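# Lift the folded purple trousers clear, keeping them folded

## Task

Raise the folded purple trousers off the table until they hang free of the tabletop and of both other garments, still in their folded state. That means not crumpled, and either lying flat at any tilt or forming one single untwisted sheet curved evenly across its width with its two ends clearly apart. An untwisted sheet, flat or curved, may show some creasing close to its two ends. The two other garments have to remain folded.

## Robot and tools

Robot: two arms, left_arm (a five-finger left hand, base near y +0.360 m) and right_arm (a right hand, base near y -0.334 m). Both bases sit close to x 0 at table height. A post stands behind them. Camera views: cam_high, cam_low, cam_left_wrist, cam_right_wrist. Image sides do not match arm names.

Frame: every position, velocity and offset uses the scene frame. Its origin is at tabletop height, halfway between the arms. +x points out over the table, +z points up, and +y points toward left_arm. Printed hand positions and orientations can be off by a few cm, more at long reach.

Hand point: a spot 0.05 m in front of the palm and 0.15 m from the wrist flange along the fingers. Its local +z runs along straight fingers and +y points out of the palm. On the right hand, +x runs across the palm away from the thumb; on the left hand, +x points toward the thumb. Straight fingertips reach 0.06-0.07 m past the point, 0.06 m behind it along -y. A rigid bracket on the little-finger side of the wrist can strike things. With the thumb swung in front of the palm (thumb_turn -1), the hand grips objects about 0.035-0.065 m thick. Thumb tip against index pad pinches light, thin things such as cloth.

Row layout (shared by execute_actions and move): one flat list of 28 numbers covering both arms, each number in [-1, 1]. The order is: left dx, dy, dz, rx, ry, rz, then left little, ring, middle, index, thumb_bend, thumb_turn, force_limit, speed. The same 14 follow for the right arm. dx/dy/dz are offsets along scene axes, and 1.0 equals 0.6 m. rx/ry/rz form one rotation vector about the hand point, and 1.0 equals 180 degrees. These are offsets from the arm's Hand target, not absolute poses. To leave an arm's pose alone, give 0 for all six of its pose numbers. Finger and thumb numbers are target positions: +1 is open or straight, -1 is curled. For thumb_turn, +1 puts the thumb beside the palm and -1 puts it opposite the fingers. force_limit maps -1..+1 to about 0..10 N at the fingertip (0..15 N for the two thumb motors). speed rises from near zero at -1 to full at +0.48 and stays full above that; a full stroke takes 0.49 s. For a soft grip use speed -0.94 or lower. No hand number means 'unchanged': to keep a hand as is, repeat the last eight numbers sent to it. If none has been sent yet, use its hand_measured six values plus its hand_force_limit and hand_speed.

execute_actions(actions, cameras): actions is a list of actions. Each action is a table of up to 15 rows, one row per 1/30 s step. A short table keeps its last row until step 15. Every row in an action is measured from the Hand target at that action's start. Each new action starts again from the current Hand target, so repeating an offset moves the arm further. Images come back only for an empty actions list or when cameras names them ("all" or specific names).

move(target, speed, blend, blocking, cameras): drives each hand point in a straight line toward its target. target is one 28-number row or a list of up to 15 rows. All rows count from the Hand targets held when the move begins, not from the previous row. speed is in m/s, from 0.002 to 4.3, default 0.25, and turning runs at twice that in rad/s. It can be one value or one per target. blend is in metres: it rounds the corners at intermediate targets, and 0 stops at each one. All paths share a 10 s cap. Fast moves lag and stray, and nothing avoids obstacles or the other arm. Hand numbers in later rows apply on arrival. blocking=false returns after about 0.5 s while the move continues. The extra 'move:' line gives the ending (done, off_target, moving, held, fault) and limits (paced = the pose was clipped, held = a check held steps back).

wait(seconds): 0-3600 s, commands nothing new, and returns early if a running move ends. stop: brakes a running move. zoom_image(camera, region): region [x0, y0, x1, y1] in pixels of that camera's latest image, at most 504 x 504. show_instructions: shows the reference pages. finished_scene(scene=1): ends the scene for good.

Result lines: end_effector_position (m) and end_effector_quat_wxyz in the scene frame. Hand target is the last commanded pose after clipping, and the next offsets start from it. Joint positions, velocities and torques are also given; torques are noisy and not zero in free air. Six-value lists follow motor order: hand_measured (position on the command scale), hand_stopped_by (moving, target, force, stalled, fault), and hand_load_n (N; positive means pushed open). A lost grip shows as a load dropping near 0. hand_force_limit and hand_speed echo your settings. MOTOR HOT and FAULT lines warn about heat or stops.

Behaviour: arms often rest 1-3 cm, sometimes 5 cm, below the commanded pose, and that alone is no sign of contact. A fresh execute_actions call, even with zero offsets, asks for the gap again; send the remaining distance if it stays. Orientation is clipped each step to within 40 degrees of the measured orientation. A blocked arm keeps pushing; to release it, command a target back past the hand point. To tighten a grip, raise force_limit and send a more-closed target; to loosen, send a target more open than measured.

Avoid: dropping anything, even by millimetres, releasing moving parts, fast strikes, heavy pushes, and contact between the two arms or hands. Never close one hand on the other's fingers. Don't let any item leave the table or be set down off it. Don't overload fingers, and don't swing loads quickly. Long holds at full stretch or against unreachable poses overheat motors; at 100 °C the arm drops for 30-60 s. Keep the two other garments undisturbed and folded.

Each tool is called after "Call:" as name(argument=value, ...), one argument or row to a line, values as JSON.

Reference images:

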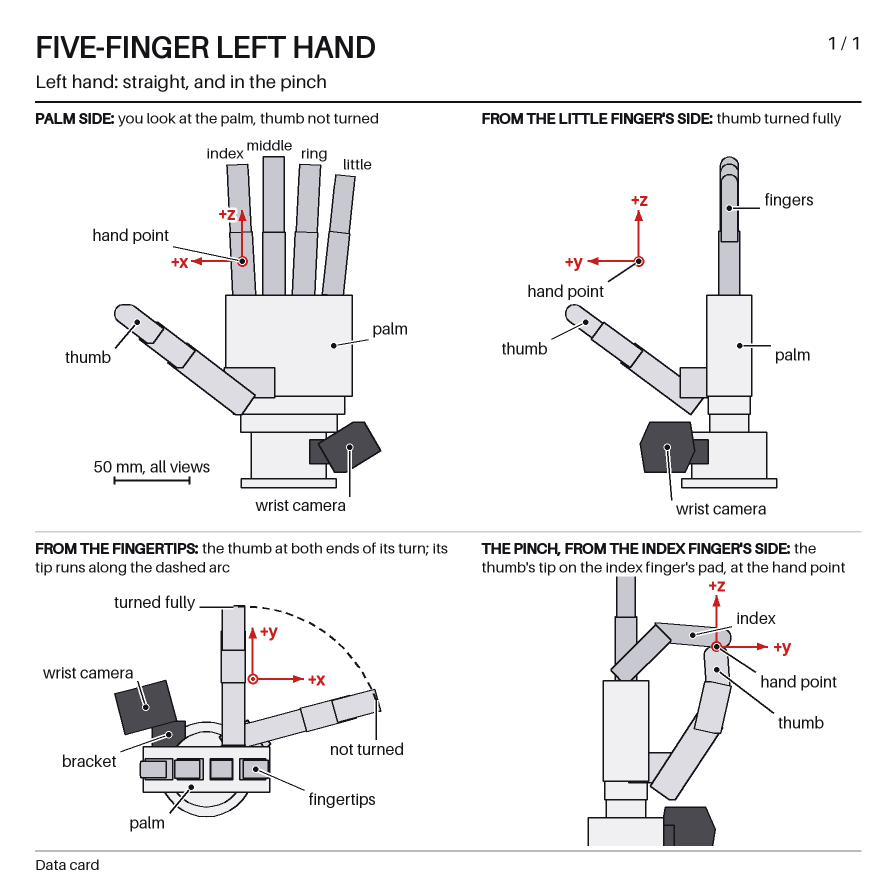

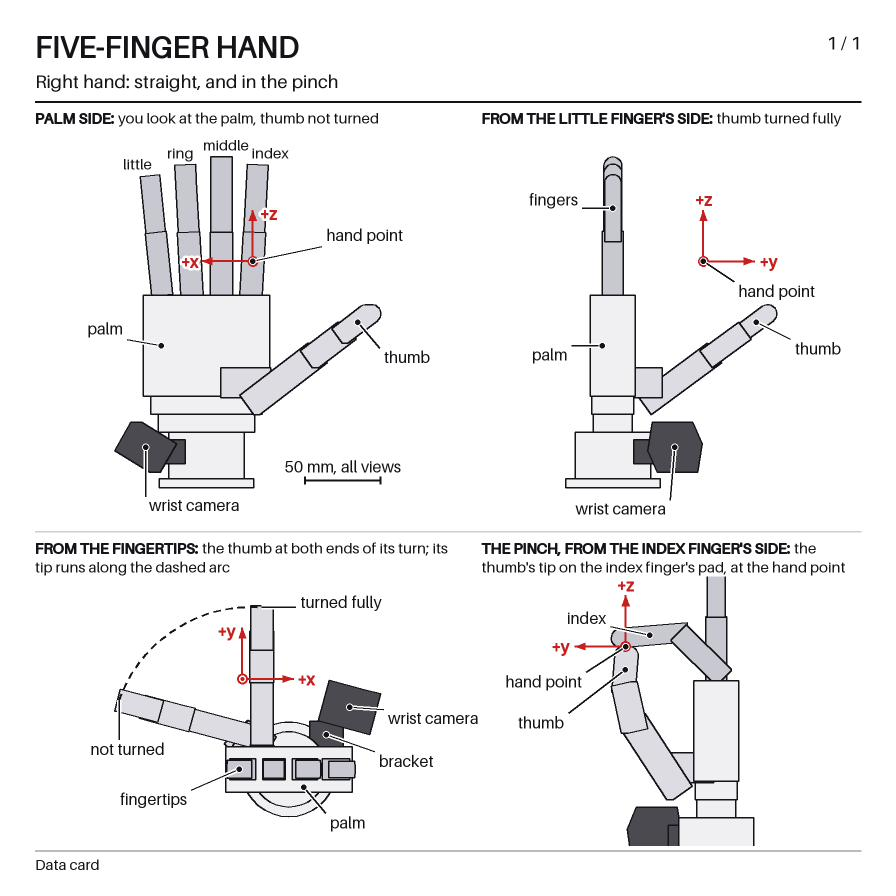

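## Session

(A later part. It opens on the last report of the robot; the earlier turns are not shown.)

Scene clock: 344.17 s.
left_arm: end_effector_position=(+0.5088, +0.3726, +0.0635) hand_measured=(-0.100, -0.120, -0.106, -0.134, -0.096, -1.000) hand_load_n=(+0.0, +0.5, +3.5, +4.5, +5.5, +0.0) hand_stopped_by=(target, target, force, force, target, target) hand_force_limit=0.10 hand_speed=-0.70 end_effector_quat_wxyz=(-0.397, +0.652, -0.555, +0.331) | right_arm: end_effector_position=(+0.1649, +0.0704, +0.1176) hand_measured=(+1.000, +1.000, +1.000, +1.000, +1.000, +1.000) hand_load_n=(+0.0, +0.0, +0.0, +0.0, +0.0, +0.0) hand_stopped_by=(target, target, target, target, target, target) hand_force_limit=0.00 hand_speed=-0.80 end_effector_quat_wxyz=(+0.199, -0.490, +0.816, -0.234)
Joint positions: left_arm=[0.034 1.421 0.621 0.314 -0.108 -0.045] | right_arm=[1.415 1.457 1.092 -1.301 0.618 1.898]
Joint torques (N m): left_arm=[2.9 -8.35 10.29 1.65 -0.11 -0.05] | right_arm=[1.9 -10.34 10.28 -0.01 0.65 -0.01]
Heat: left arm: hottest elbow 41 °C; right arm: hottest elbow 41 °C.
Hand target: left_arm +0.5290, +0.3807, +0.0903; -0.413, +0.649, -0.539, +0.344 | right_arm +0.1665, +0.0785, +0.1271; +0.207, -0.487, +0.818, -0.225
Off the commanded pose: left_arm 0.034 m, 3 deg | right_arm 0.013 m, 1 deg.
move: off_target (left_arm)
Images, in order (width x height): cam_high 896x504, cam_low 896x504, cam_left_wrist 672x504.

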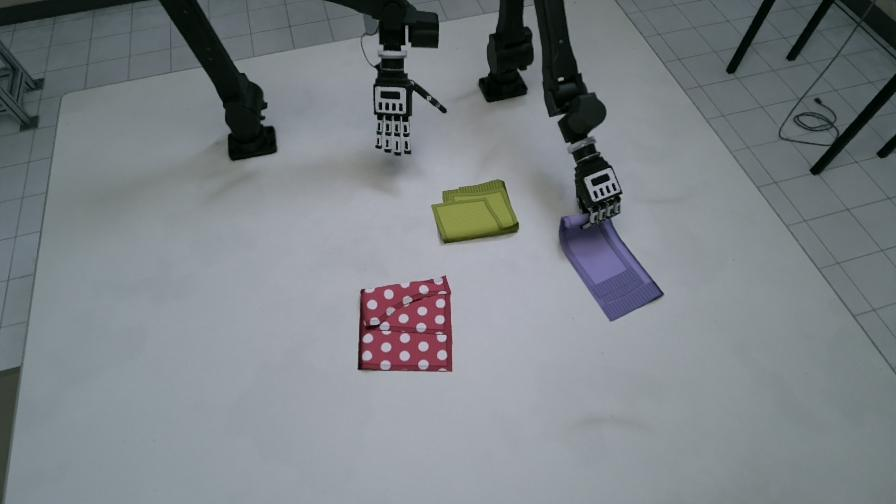

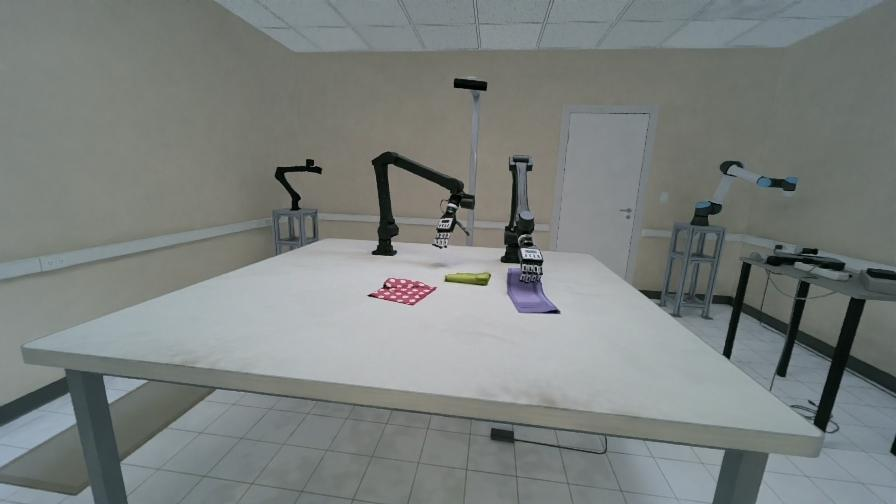

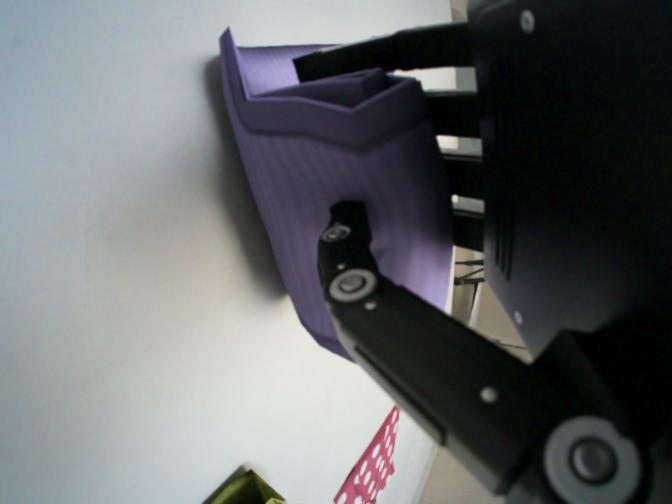

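Call:
move(
  target=[0.0, 0.0, 0.2, 0, 0, 0, -0.1, -0.12, -0.15, -0.15, -0.1, -1, 0.1, -0.7, 0, 0, 0, 0, 0, 0, 1, 1, 1, 1, 1, 1, 0, -0.8],
  speed=0.06,
  cameras=["cam_low", "cam_left_wrist", "cam_high"],
)

Call:
zoom_image(
  camera="cam_left_wrist",
  region=[180, 0, 480, 320],
)

Call:
zoom_image(
  camera="cam_low",
  region=[490, 220, 590, 320],
)

Call:
zoom_image(
  camera="cam_high",
  region=[530, 120, 700, 320],
)

Scene clock: 350.50 s.
left_arm: end_effector_position=(+0.5116, +0.3728, +0.1731) hand_measured=(-0.100, -0.120, -0.106, -0.134, -0.096, -1.000) hand_load_n=(+0.5, +0.5, +4.0, +5.0, +5.0, +0.5) hand_stopped_by=(target, target, force, force, target, target) hand_force_limit=0.10 hand_speed=-0.70 end_effector_quat_wxyz=(-0.394, +0.654, -0.557, +0.327) | right_arm: end_effector_position=(+0.1649, +0.0704, +0.1176) hand_measured=(+1.000, +1.000, +1.000, +1.000, +1.000, +1.000) hand_load_n=(+0.0, +0.0, +0.0, +0.0, +0.0, +0.0) hand_stopped_by=(target, target, target, target, target, target) hand_force_limit=0.00 hand_speed=-0.80 end_effector_quat_wxyz=(+0.199, -0.490, +0.816, -0.234)
Joint positions: left_arm=[0.034 1.219 0.797 -0.077 -0.108 -0.045] | right_arm=[1.415 1.457 1.092 -1.301 0.618 1.898]
Joint torques (N m): left_arm=[2.73 -7.59 12.81 1.7 -0.11 -0.07] | right_arm=[1.9 -10.4 10.29 -0.02 0.65 -0.01]
Heat: left arm: hottest elbow 41 °C; right arm: hottest elbow 41 °C.
Hand target: left_arm +0.5289, +0.3807, +0.2102; -0.413, +0.649, -0.539, +0.344 | right_arm +0.1665, +0.0785, +0.1271; +0.207, -0.487, +0.818, -0.225
Off the commanded pose: left_arm 0.042 m, 4 deg | right_arm 0.013 m, 1 deg.
move: off_target (left_arm)
Images, in order (width x height): cam_high 896x504, cam_low 896x504, cam_left_wrist 672x504.

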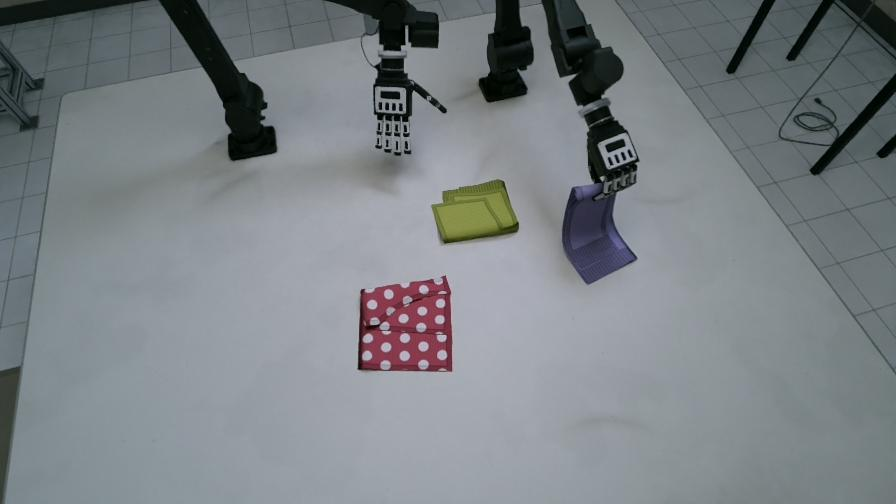

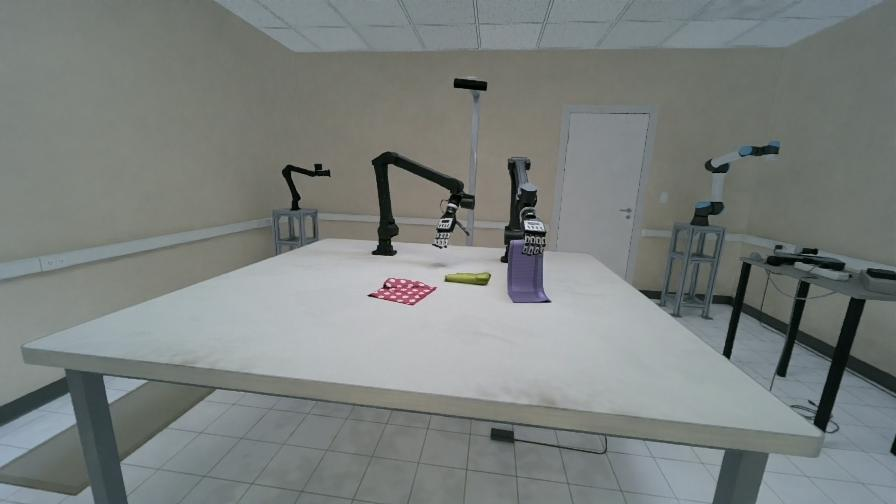

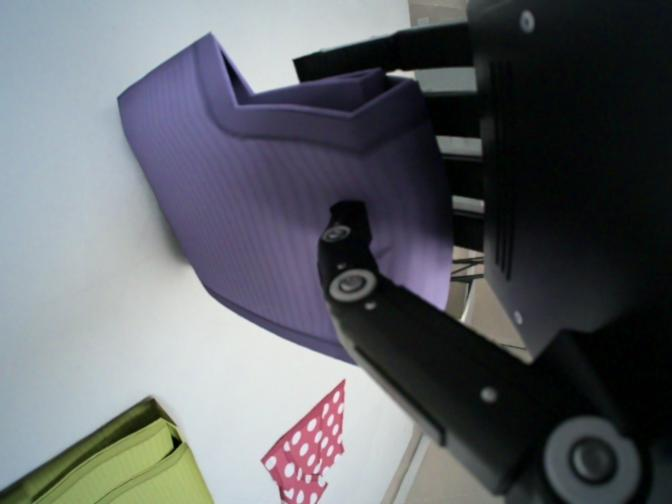

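Scaled by 1.575 from the camera's image (finer frame: 960x720).

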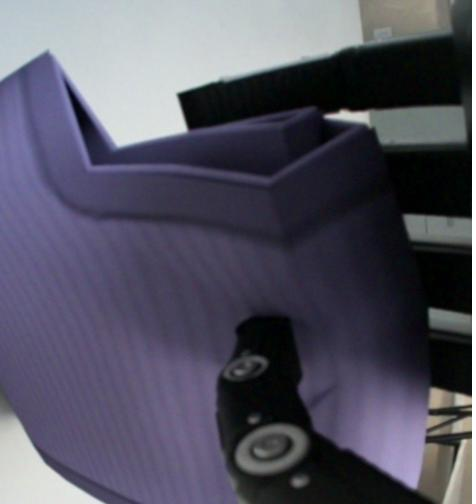

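Scaled by 5.040 from the camera's image (finer frame: 1280x720).

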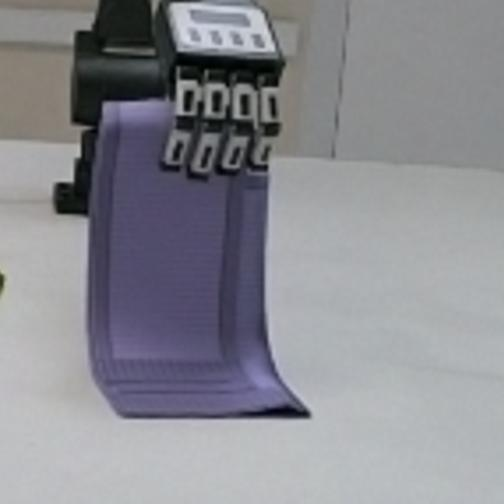

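Scaled by 2.520 from the camera's image (finer frame: 1280x720).

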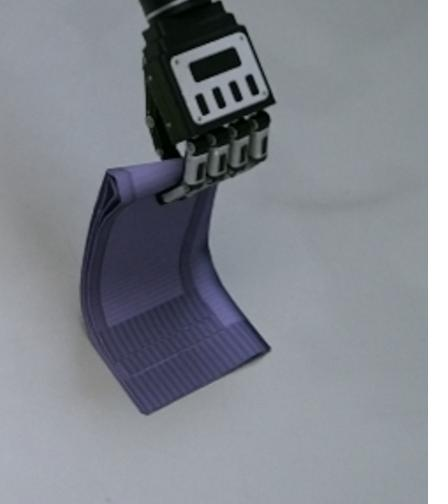

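Call:
move(
  target=[0.0, 0.0, 0.13, 0, 0, 0, -0.1, -0.12, -0.15, -0.15, -0.1, -1, 0.1, -0.7, 0, 0, 0, 0, 0, 0, 1, 1, 1, 1, 1, 1, 0, -0.8],
  speed=0.06,
  cameras=["cam_low", "cam_left_wrist", "cam_high"],
)

Call:
zoom_image(
  camera="cam_left_wrist",
  region=[180, 0, 480, 320],
)

Call:
zoom_image(
  camera="cam_low",
  region=[480, 200, 590, 310],
)

Call:
zoom_image(
  camera="cam_high",
  region=[530, 80, 700, 280],
)

Scene clock: 355.37 s.
left_arm: end_effector_position=(+0.5159, +0.3730, +0.2461) hand_measured=(-0.100, -0.120, -0.106, -0.134, -0.096, -1.000) hand_load_n=(+0.0, +0.5, +3.5, +5.0, +5.5, +0.5) hand_stopped_by=(target, target, force, force, target, target) hand_force_limit=0.10 hand_speed=-0.70 end_effector_quat_wxyz=(-0.392, +0.655, -0.559, +0.325) | right_arm: end_effector_position=(+0.1649, +0.0704, +0.1176) hand_measured=(+1.000, +1.000, +1.000, +1.000, +1.000, +1.000) hand_load_n=(+0.0, +0.0, +0.0, +0.0, +0.0, +0.0) hand_stopped_by=(target, target, target, target, target, target) hand_force_limit=0.00 hand_speed=-0.80 end_effector_quat_wxyz=(+0.199, -0.490, +0.816, -0.234)
Joint positions: left_arm=[0.034 1.166 0.96 -0.3 -0.108 -0.045] | right_arm=[1.415 1.457 1.092 -1.301 0.618 1.898]
Joint torques (N m): left_arm=[2.67 -7.24 13.64 1.7 -0.11 -0.08] | right_arm=[1.9 -10.4 10.28 -0.02 0.65 -0.01]
Heat: left arm: hottest elbow 43 °C; right arm: hottest elbow 41 °C.
Hand target: left_arm +0.5289, +0.3807, +0.2880; -0.413, +0.649, -0.539, +0.343 | right_arm +0.1665, +0.0785, +0.1271; +0.207, -0.487, +0.818, -0.225
Off the commanded pose: left_arm 0.045 m, 4 deg | right_arm 0.013 m, 1 deg.
move: off_target (left_arm)
Images, in order (width x height): cam_high 896x504, cam_low 896x504, cam_left_wrist 672x504.

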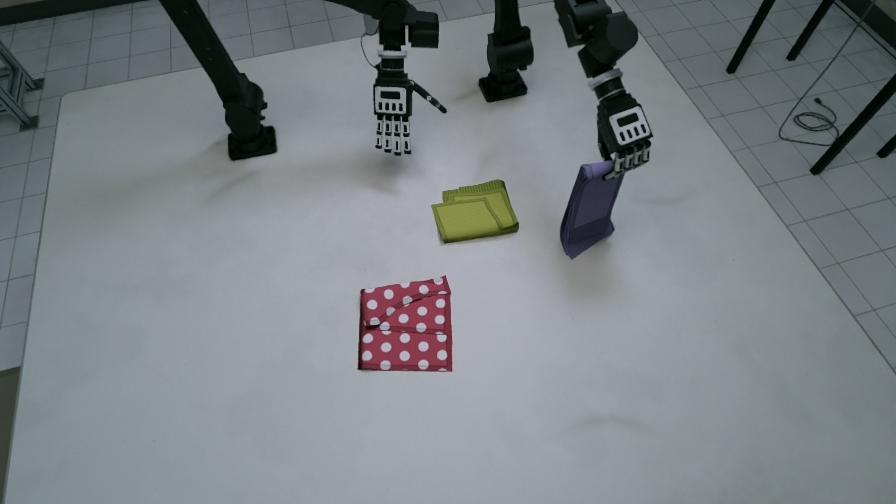

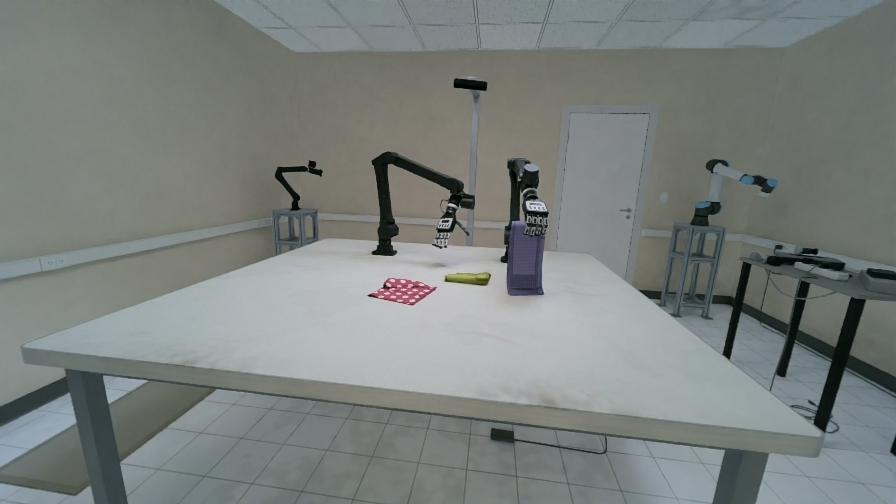

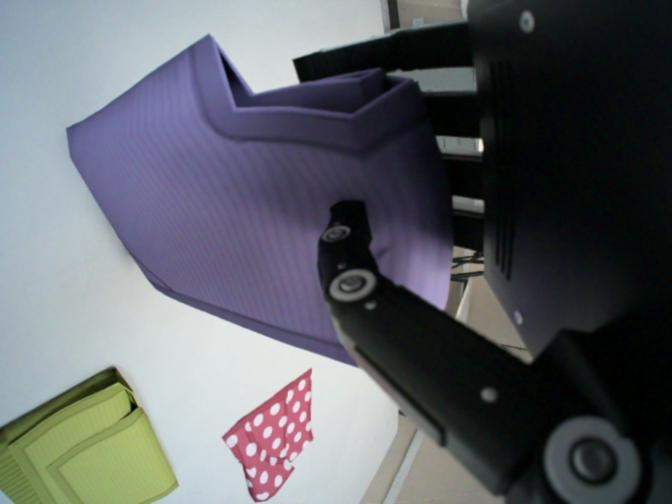

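Scaled by 1.575 from the camera's image (finer frame: 960x720).

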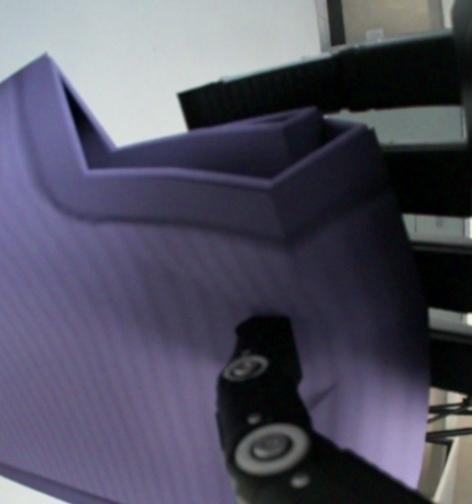

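Scaled by 4.582 from the camera's image (finer frame: 1280x720).

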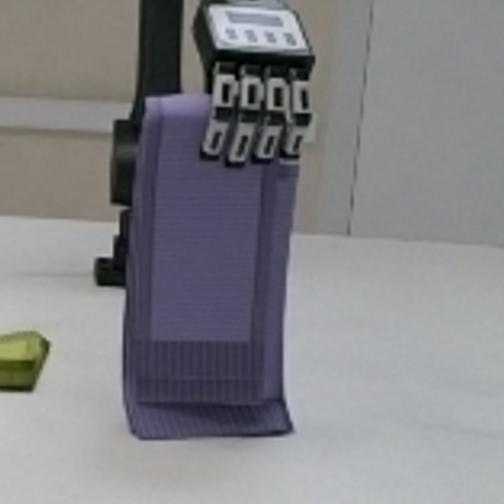

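Scaled by 2.520 from the camera's image (finer frame: 1280x720).

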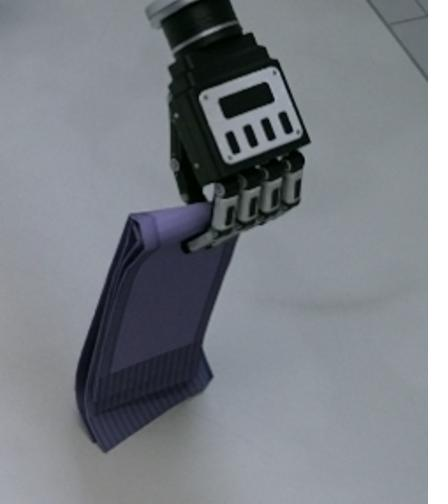

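Call:
move(
  target=[0.0, 0.0, 0.16, 0, 0, 0, -0.1, -0.12, -0.15, -0.15, -0.1, -1, 0.1, -0.7, 0, 0, 0, 0, 0, 0, 1, 1, 1, 1, 1, 1, 0, -0.8],
  speed=0.06,
  cameras=["cam_low", "cam_left_wrist", "cam_high"],
)

Call:
zoom_image(
  camera="cam_left_wrist",
  region=[0, 0, 480, 504],
)

Call:
zoom_image(
  camera="cam_low",
  region=[480, 180, 600, 310],
)

Call:
zoom_image(
  camera="cam_high",
  region=[540, 40, 710, 240],
)

Scene clock: 361.87 s.
left_arm: end_effector_position=(+0.5215, +0.3732, +0.3443) hand_measured=(-0.100, -0.120, -0.106, -0.134, -0.096, -1.000) hand_load_n=(+0.0, +0.5, +3.5, +5.0, +5.5, +0.5) hand_stopped_by=(target, target, force, force, target, target) hand_force_limit=0.10 hand_speed=-0.70 end_effector_quat_wxyz=(-0.394, +0.654, -0.558, +0.327) | right_arm: end_effector_position=(+0.1649, +0.0704, +0.1176) hand_measured=(+1.000, +1.000, +1.000, +1.000, +1.000, +1.000) hand_load_n=(+0.0, +0.0, +0.5, +0.0, +0.0, +0.0) hand_stopped_by=(target, target, target, target, target, target) hand_force_limit=0.00 hand_speed=-0.80 end_effector_quat_wxyz=(+0.199, -0.490, +0.816, -0.234)
Joint positions: left_arm=[0.034 1.158 1.209 -0.551 -0.108 -0.045] | right_arm=[1.415 1.457 1.092 -1.301 0.618 1.898]
Joint torques (N m): left_arm=[2.73 -7.18 13.87 1.72 -0.11 -0.08] | right_arm=[1.9 -10.4 10.28 -0.02 0.65 -0.01]
Heat: left arm: hottest elbow 45 °C; right arm: hottest elbow 41 °C.
Hand target: left_arm +0.5289, +0.3807, +0.3840; -0.413, +0.649, -0.539, +0.343 | right_arm +0.1665, +0.0785, +0.1271; +0.207, -0.487, +0.818, -0.225
Off the commanded pose: left_arm 0.041 m, 4 deg | right_arm 0.013 m, 1 deg.
move: off_target (left_arm)
Images, in order (width x height): cam_high 896x504, cam_low 896x504, cam_left_wrist 672x504.

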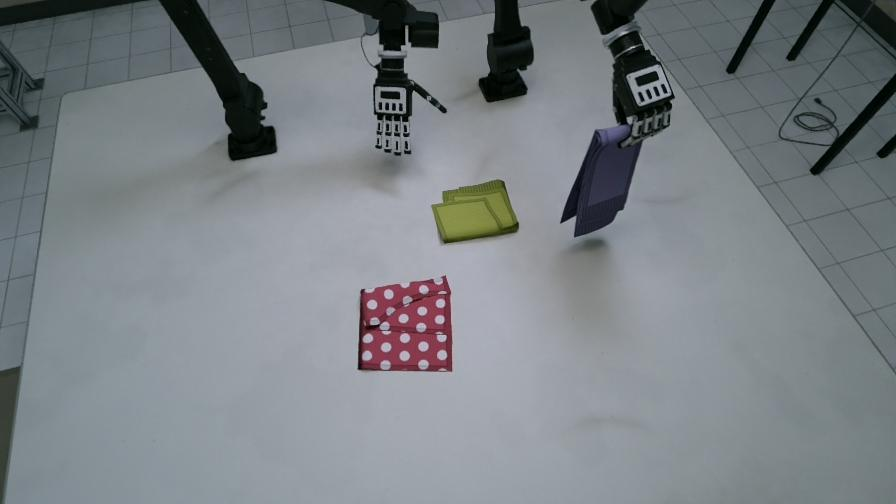

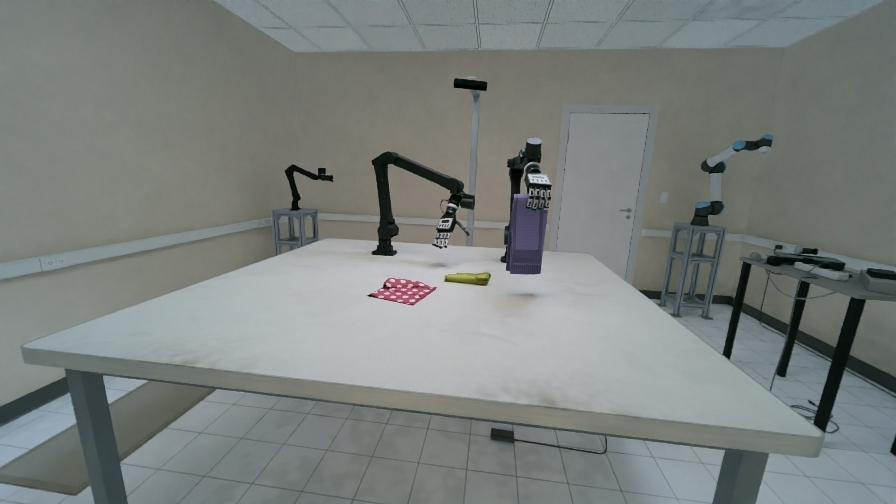

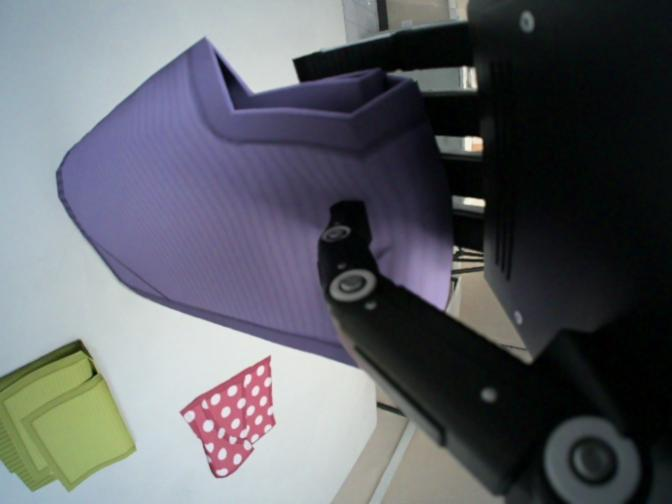

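Scaled by 1.000.

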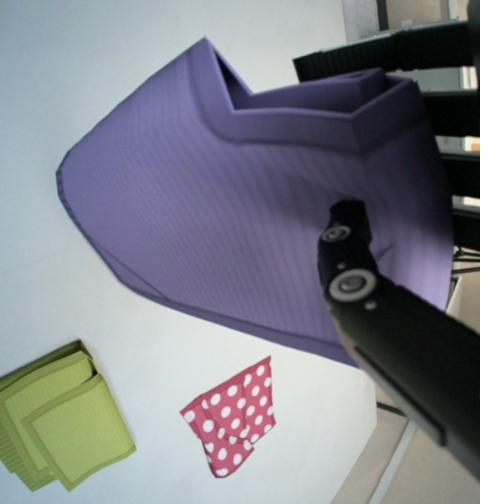

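Scaled by 3.877 from the camera's image (finer frame: 1280x720).

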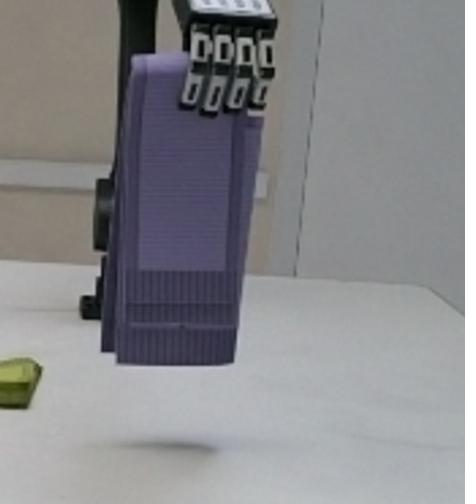

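Scaled by 2.520 from the camera's image (finer frame: 1280x720).

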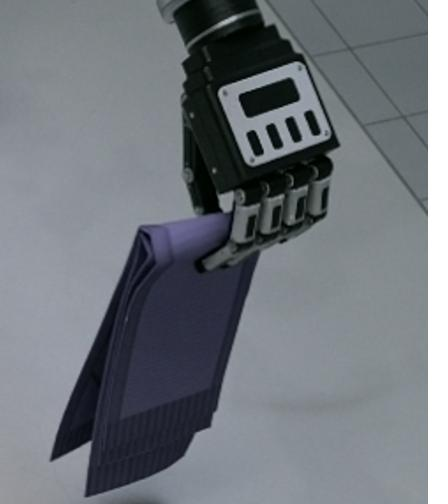

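Call:
move(
  target=[0.0, 0.0, 0.03, 0.0323, -0.1747, 0, -0.1, -0.12, -0.15, -0.15, -0.1, -1, 0.1, -0.7, 0, 0, 0, 0, 0, 0, 1, 1, 1, 1, 1, 1, 0, -0.8],
  speed=0.07,
  cameras=["cam_low", "cam_left_wrist", "cam_high"],
)

Call:
zoom_image(
  camera="cam_low",
  region=[480, 180, 600, 310],
)

Call:
zoom_image(
  camera="cam_high",
  region=[540, 40, 710, 240],
)

Scene clock: 378.00 s.
left_arm: end_effector_position=(+0.5328, +0.3824, +0.3892) hand_measured=(-0.100, -0.120, -0.106, -0.134, -0.096, -1.000) hand_load_n=(+0.0, +0.5, +4.0, +4.5, +5.5, +0.0) hand_stopped_by=(target, target, force, force, target, target) hand_force_limit=0.10 hand_speed=-0.70 end_effector_quat_wxyz=(+0.564, -0.523, +0.432, -0.470) | right_arm: end_effector_position=(+0.1649, +0.0704, +0.1176) hand_measured=(+1.000, +1.000, +1.000, +1.000, +1.000, +1.000) hand_load_n=(+0.0, -0.5, +0.0, +0.0, +0.0, +0.0) hand_stopped_by=(target, target, target, target, target, target) hand_force_limit=0.00 hand_speed=-0.80 end_effector_quat_wxyz=(+0.199, -0.490, +0.816, -0.234)
Joint positions: left_arm=[0.034 1.025 0.859 0.246 -0.136 0.007] | right_arm=[1.415 1.457 1.092 -1.301 0.618 1.898]
Joint torques (N m): left_arm=[1.38 -6.07 8.59 3.44 -0.07 0.11] | right_arm=[1.9 -10.4 10.28 -0.02 0.65 -0.01]
Heat: left arm: hottest elbow 46 °C; right arm: hottest elbow 41 °C.
Hand target: left_arm +0.5289, +0.3807, +0.4020; +0.575, -0.510, +0.424, -0.479 | right_arm +0.1665, +0.0785, +0.1271; +0.207, -0.487, +0.818, -0.225
Off the commanded pose: left_arm 0.014 m, 2 deg | right_arm 0.013 m, 1 deg.
move: off_target (left_arm)
Images, in order (width x height): cam_high 896x504, cam_low 896x504, cam_left_wrist 672x504.

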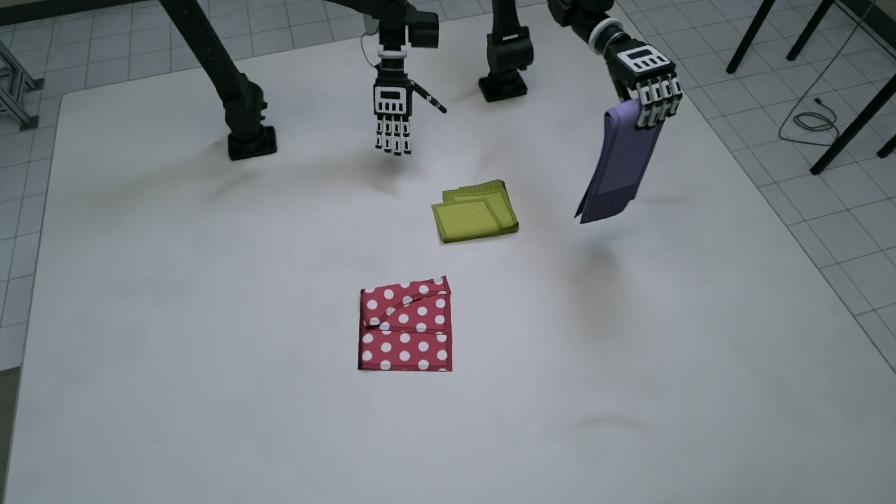

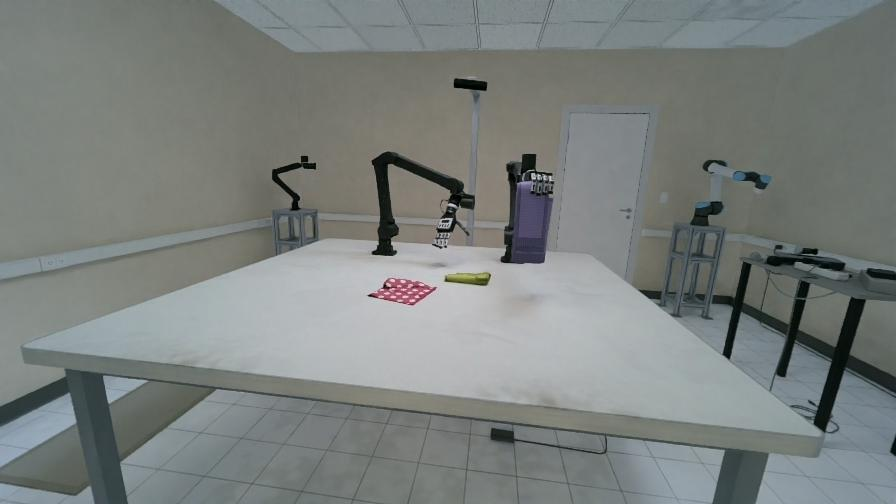

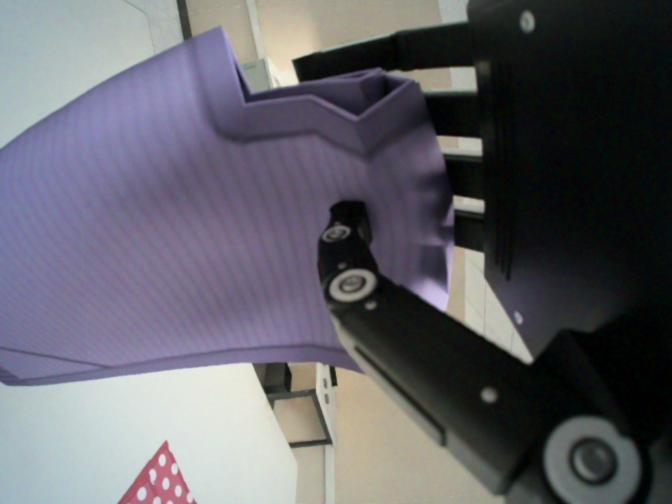

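Scaled by 3.877 from the camera's image (finer frame: 1280x720).

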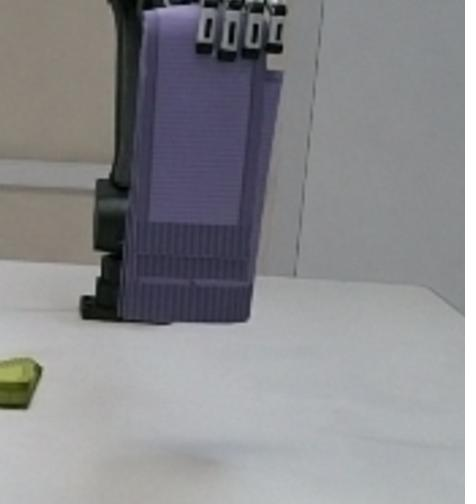

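Scaled by 2.520 from the camera's image (finer frame: 1280x720).

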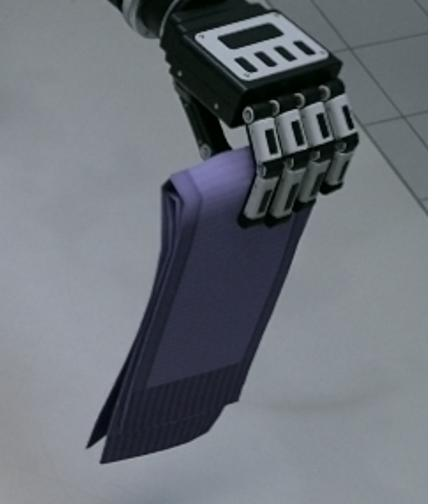

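Call:
wait(
  seconds=1.0,
  cameras=["cam_high", "cam_low", "cam_left_wrist"],
)

Call:
zoom_image(
  camera="cam_high",
  region=[540, 40, 710, 240],
)

Scene clock: 381.57 s.
left_arm: end_effector_position=(+0.5328, +0.3824, +0.3892) hand_measured=(-0.100, -0.120, -0.106, -0.134, -0.096, -1.000) hand_load_n=(+0.0, +0.5, +3.5, +4.5, +5.5, +0.0) hand_stopped_by=(target, target, force, force, target, target) hand_force_limit=0.10 hand_speed=-0.70 end_effector_quat_wxyz=(+0.564, -0.523, +0.432, -0.470) | right_arm: end_effector_position=(+0.1649, +0.0704, +0.1176) hand_measured=(+1.000, +1.000, +1.000, +1.000, +1.000, +1.000) hand_load_n=(+0.0, +0.0, +0.0, +0.0, +0.0, +0.0) hand_stopped_by=(target, target, target, target, target, target) hand_force_limit=0.00 hand_speed=-0.80 end_effector_quat_wxyz=(+0.199, -0.490, +0.816, -0.234)
Joint positions: left_arm=[0.034 1.025 0.859 0.246 -0.136 0.007] | right_arm=[1.415 1.457 1.092 -1.301 0.618 1.898]
Joint torques (N m): left_arm=[1.14 -5.83 8.65 3.44 -0.07 0.09] | right_arm=[1.9 -10.34 10.28 -0.02 0.65 -0.01]
Heat: left arm: hottest elbow 46 °C; right arm: hottest elbow 41 °C.
Hand target: left_arm +0.5289, +0.3807, +0.4020; +0.575, -0.510, +0.424, -0.479 | right_arm +0.1665, +0.0785, +0.1271; +0.207, -0.487, +0.818, -0.225
Off the commanded pose: left_arm 0.014 m, 2 deg | right_arm 0.013 m, 1 deg.
wait: 1.00 s; at rest from the start

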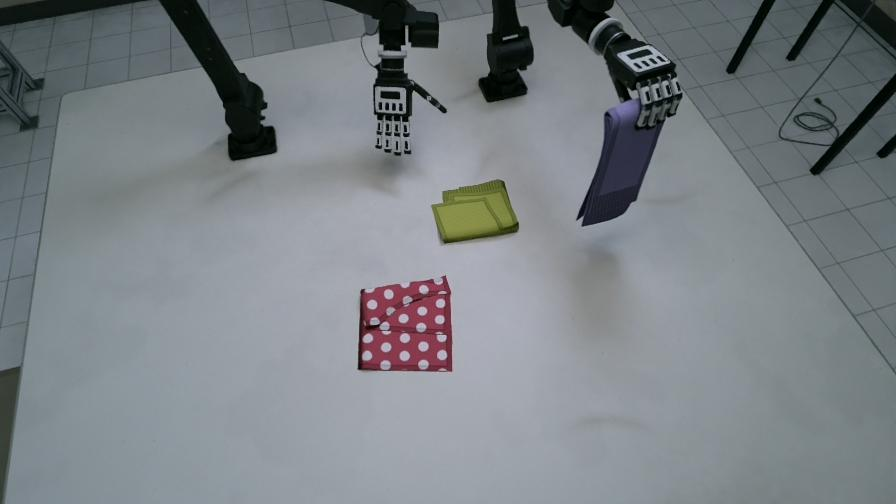

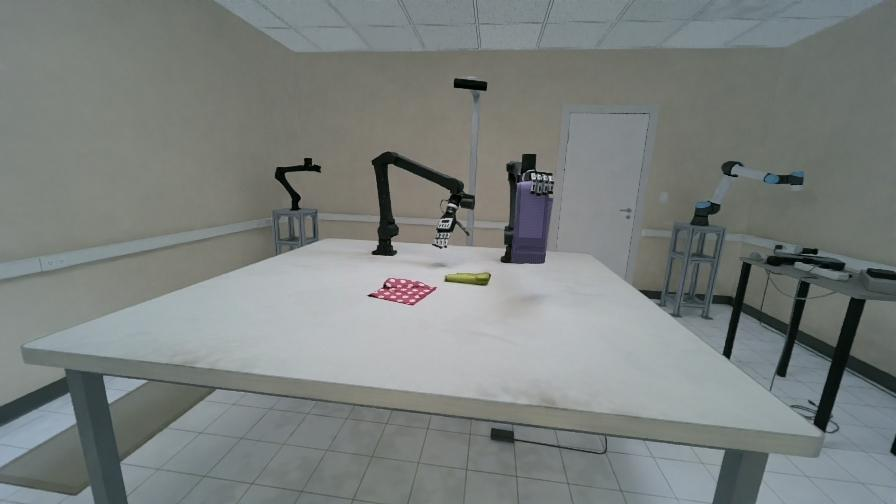

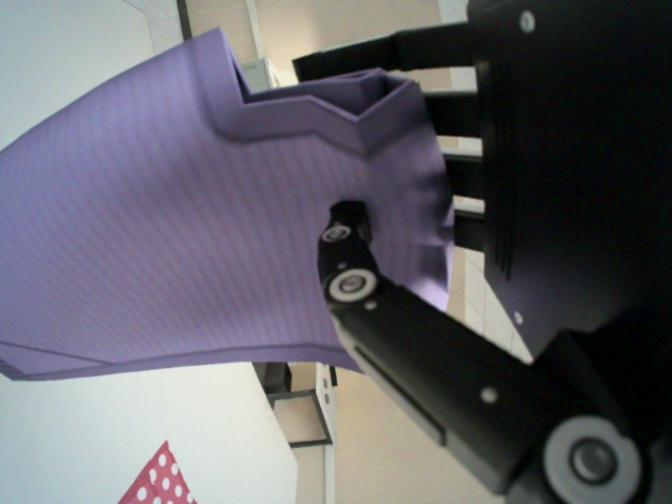

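Scaled by 2.520 from the camera's image (finer frame: 1280x720).

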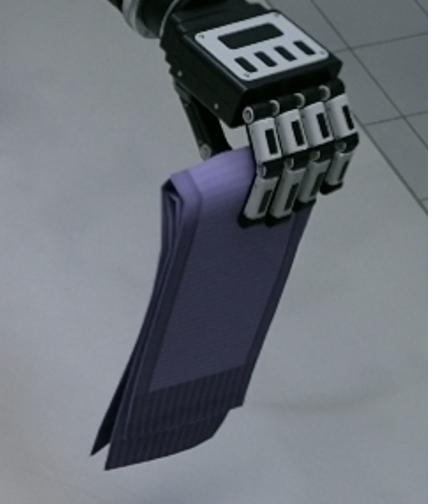

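Call:
finished_scene(
)

The scene is finished: the task was done.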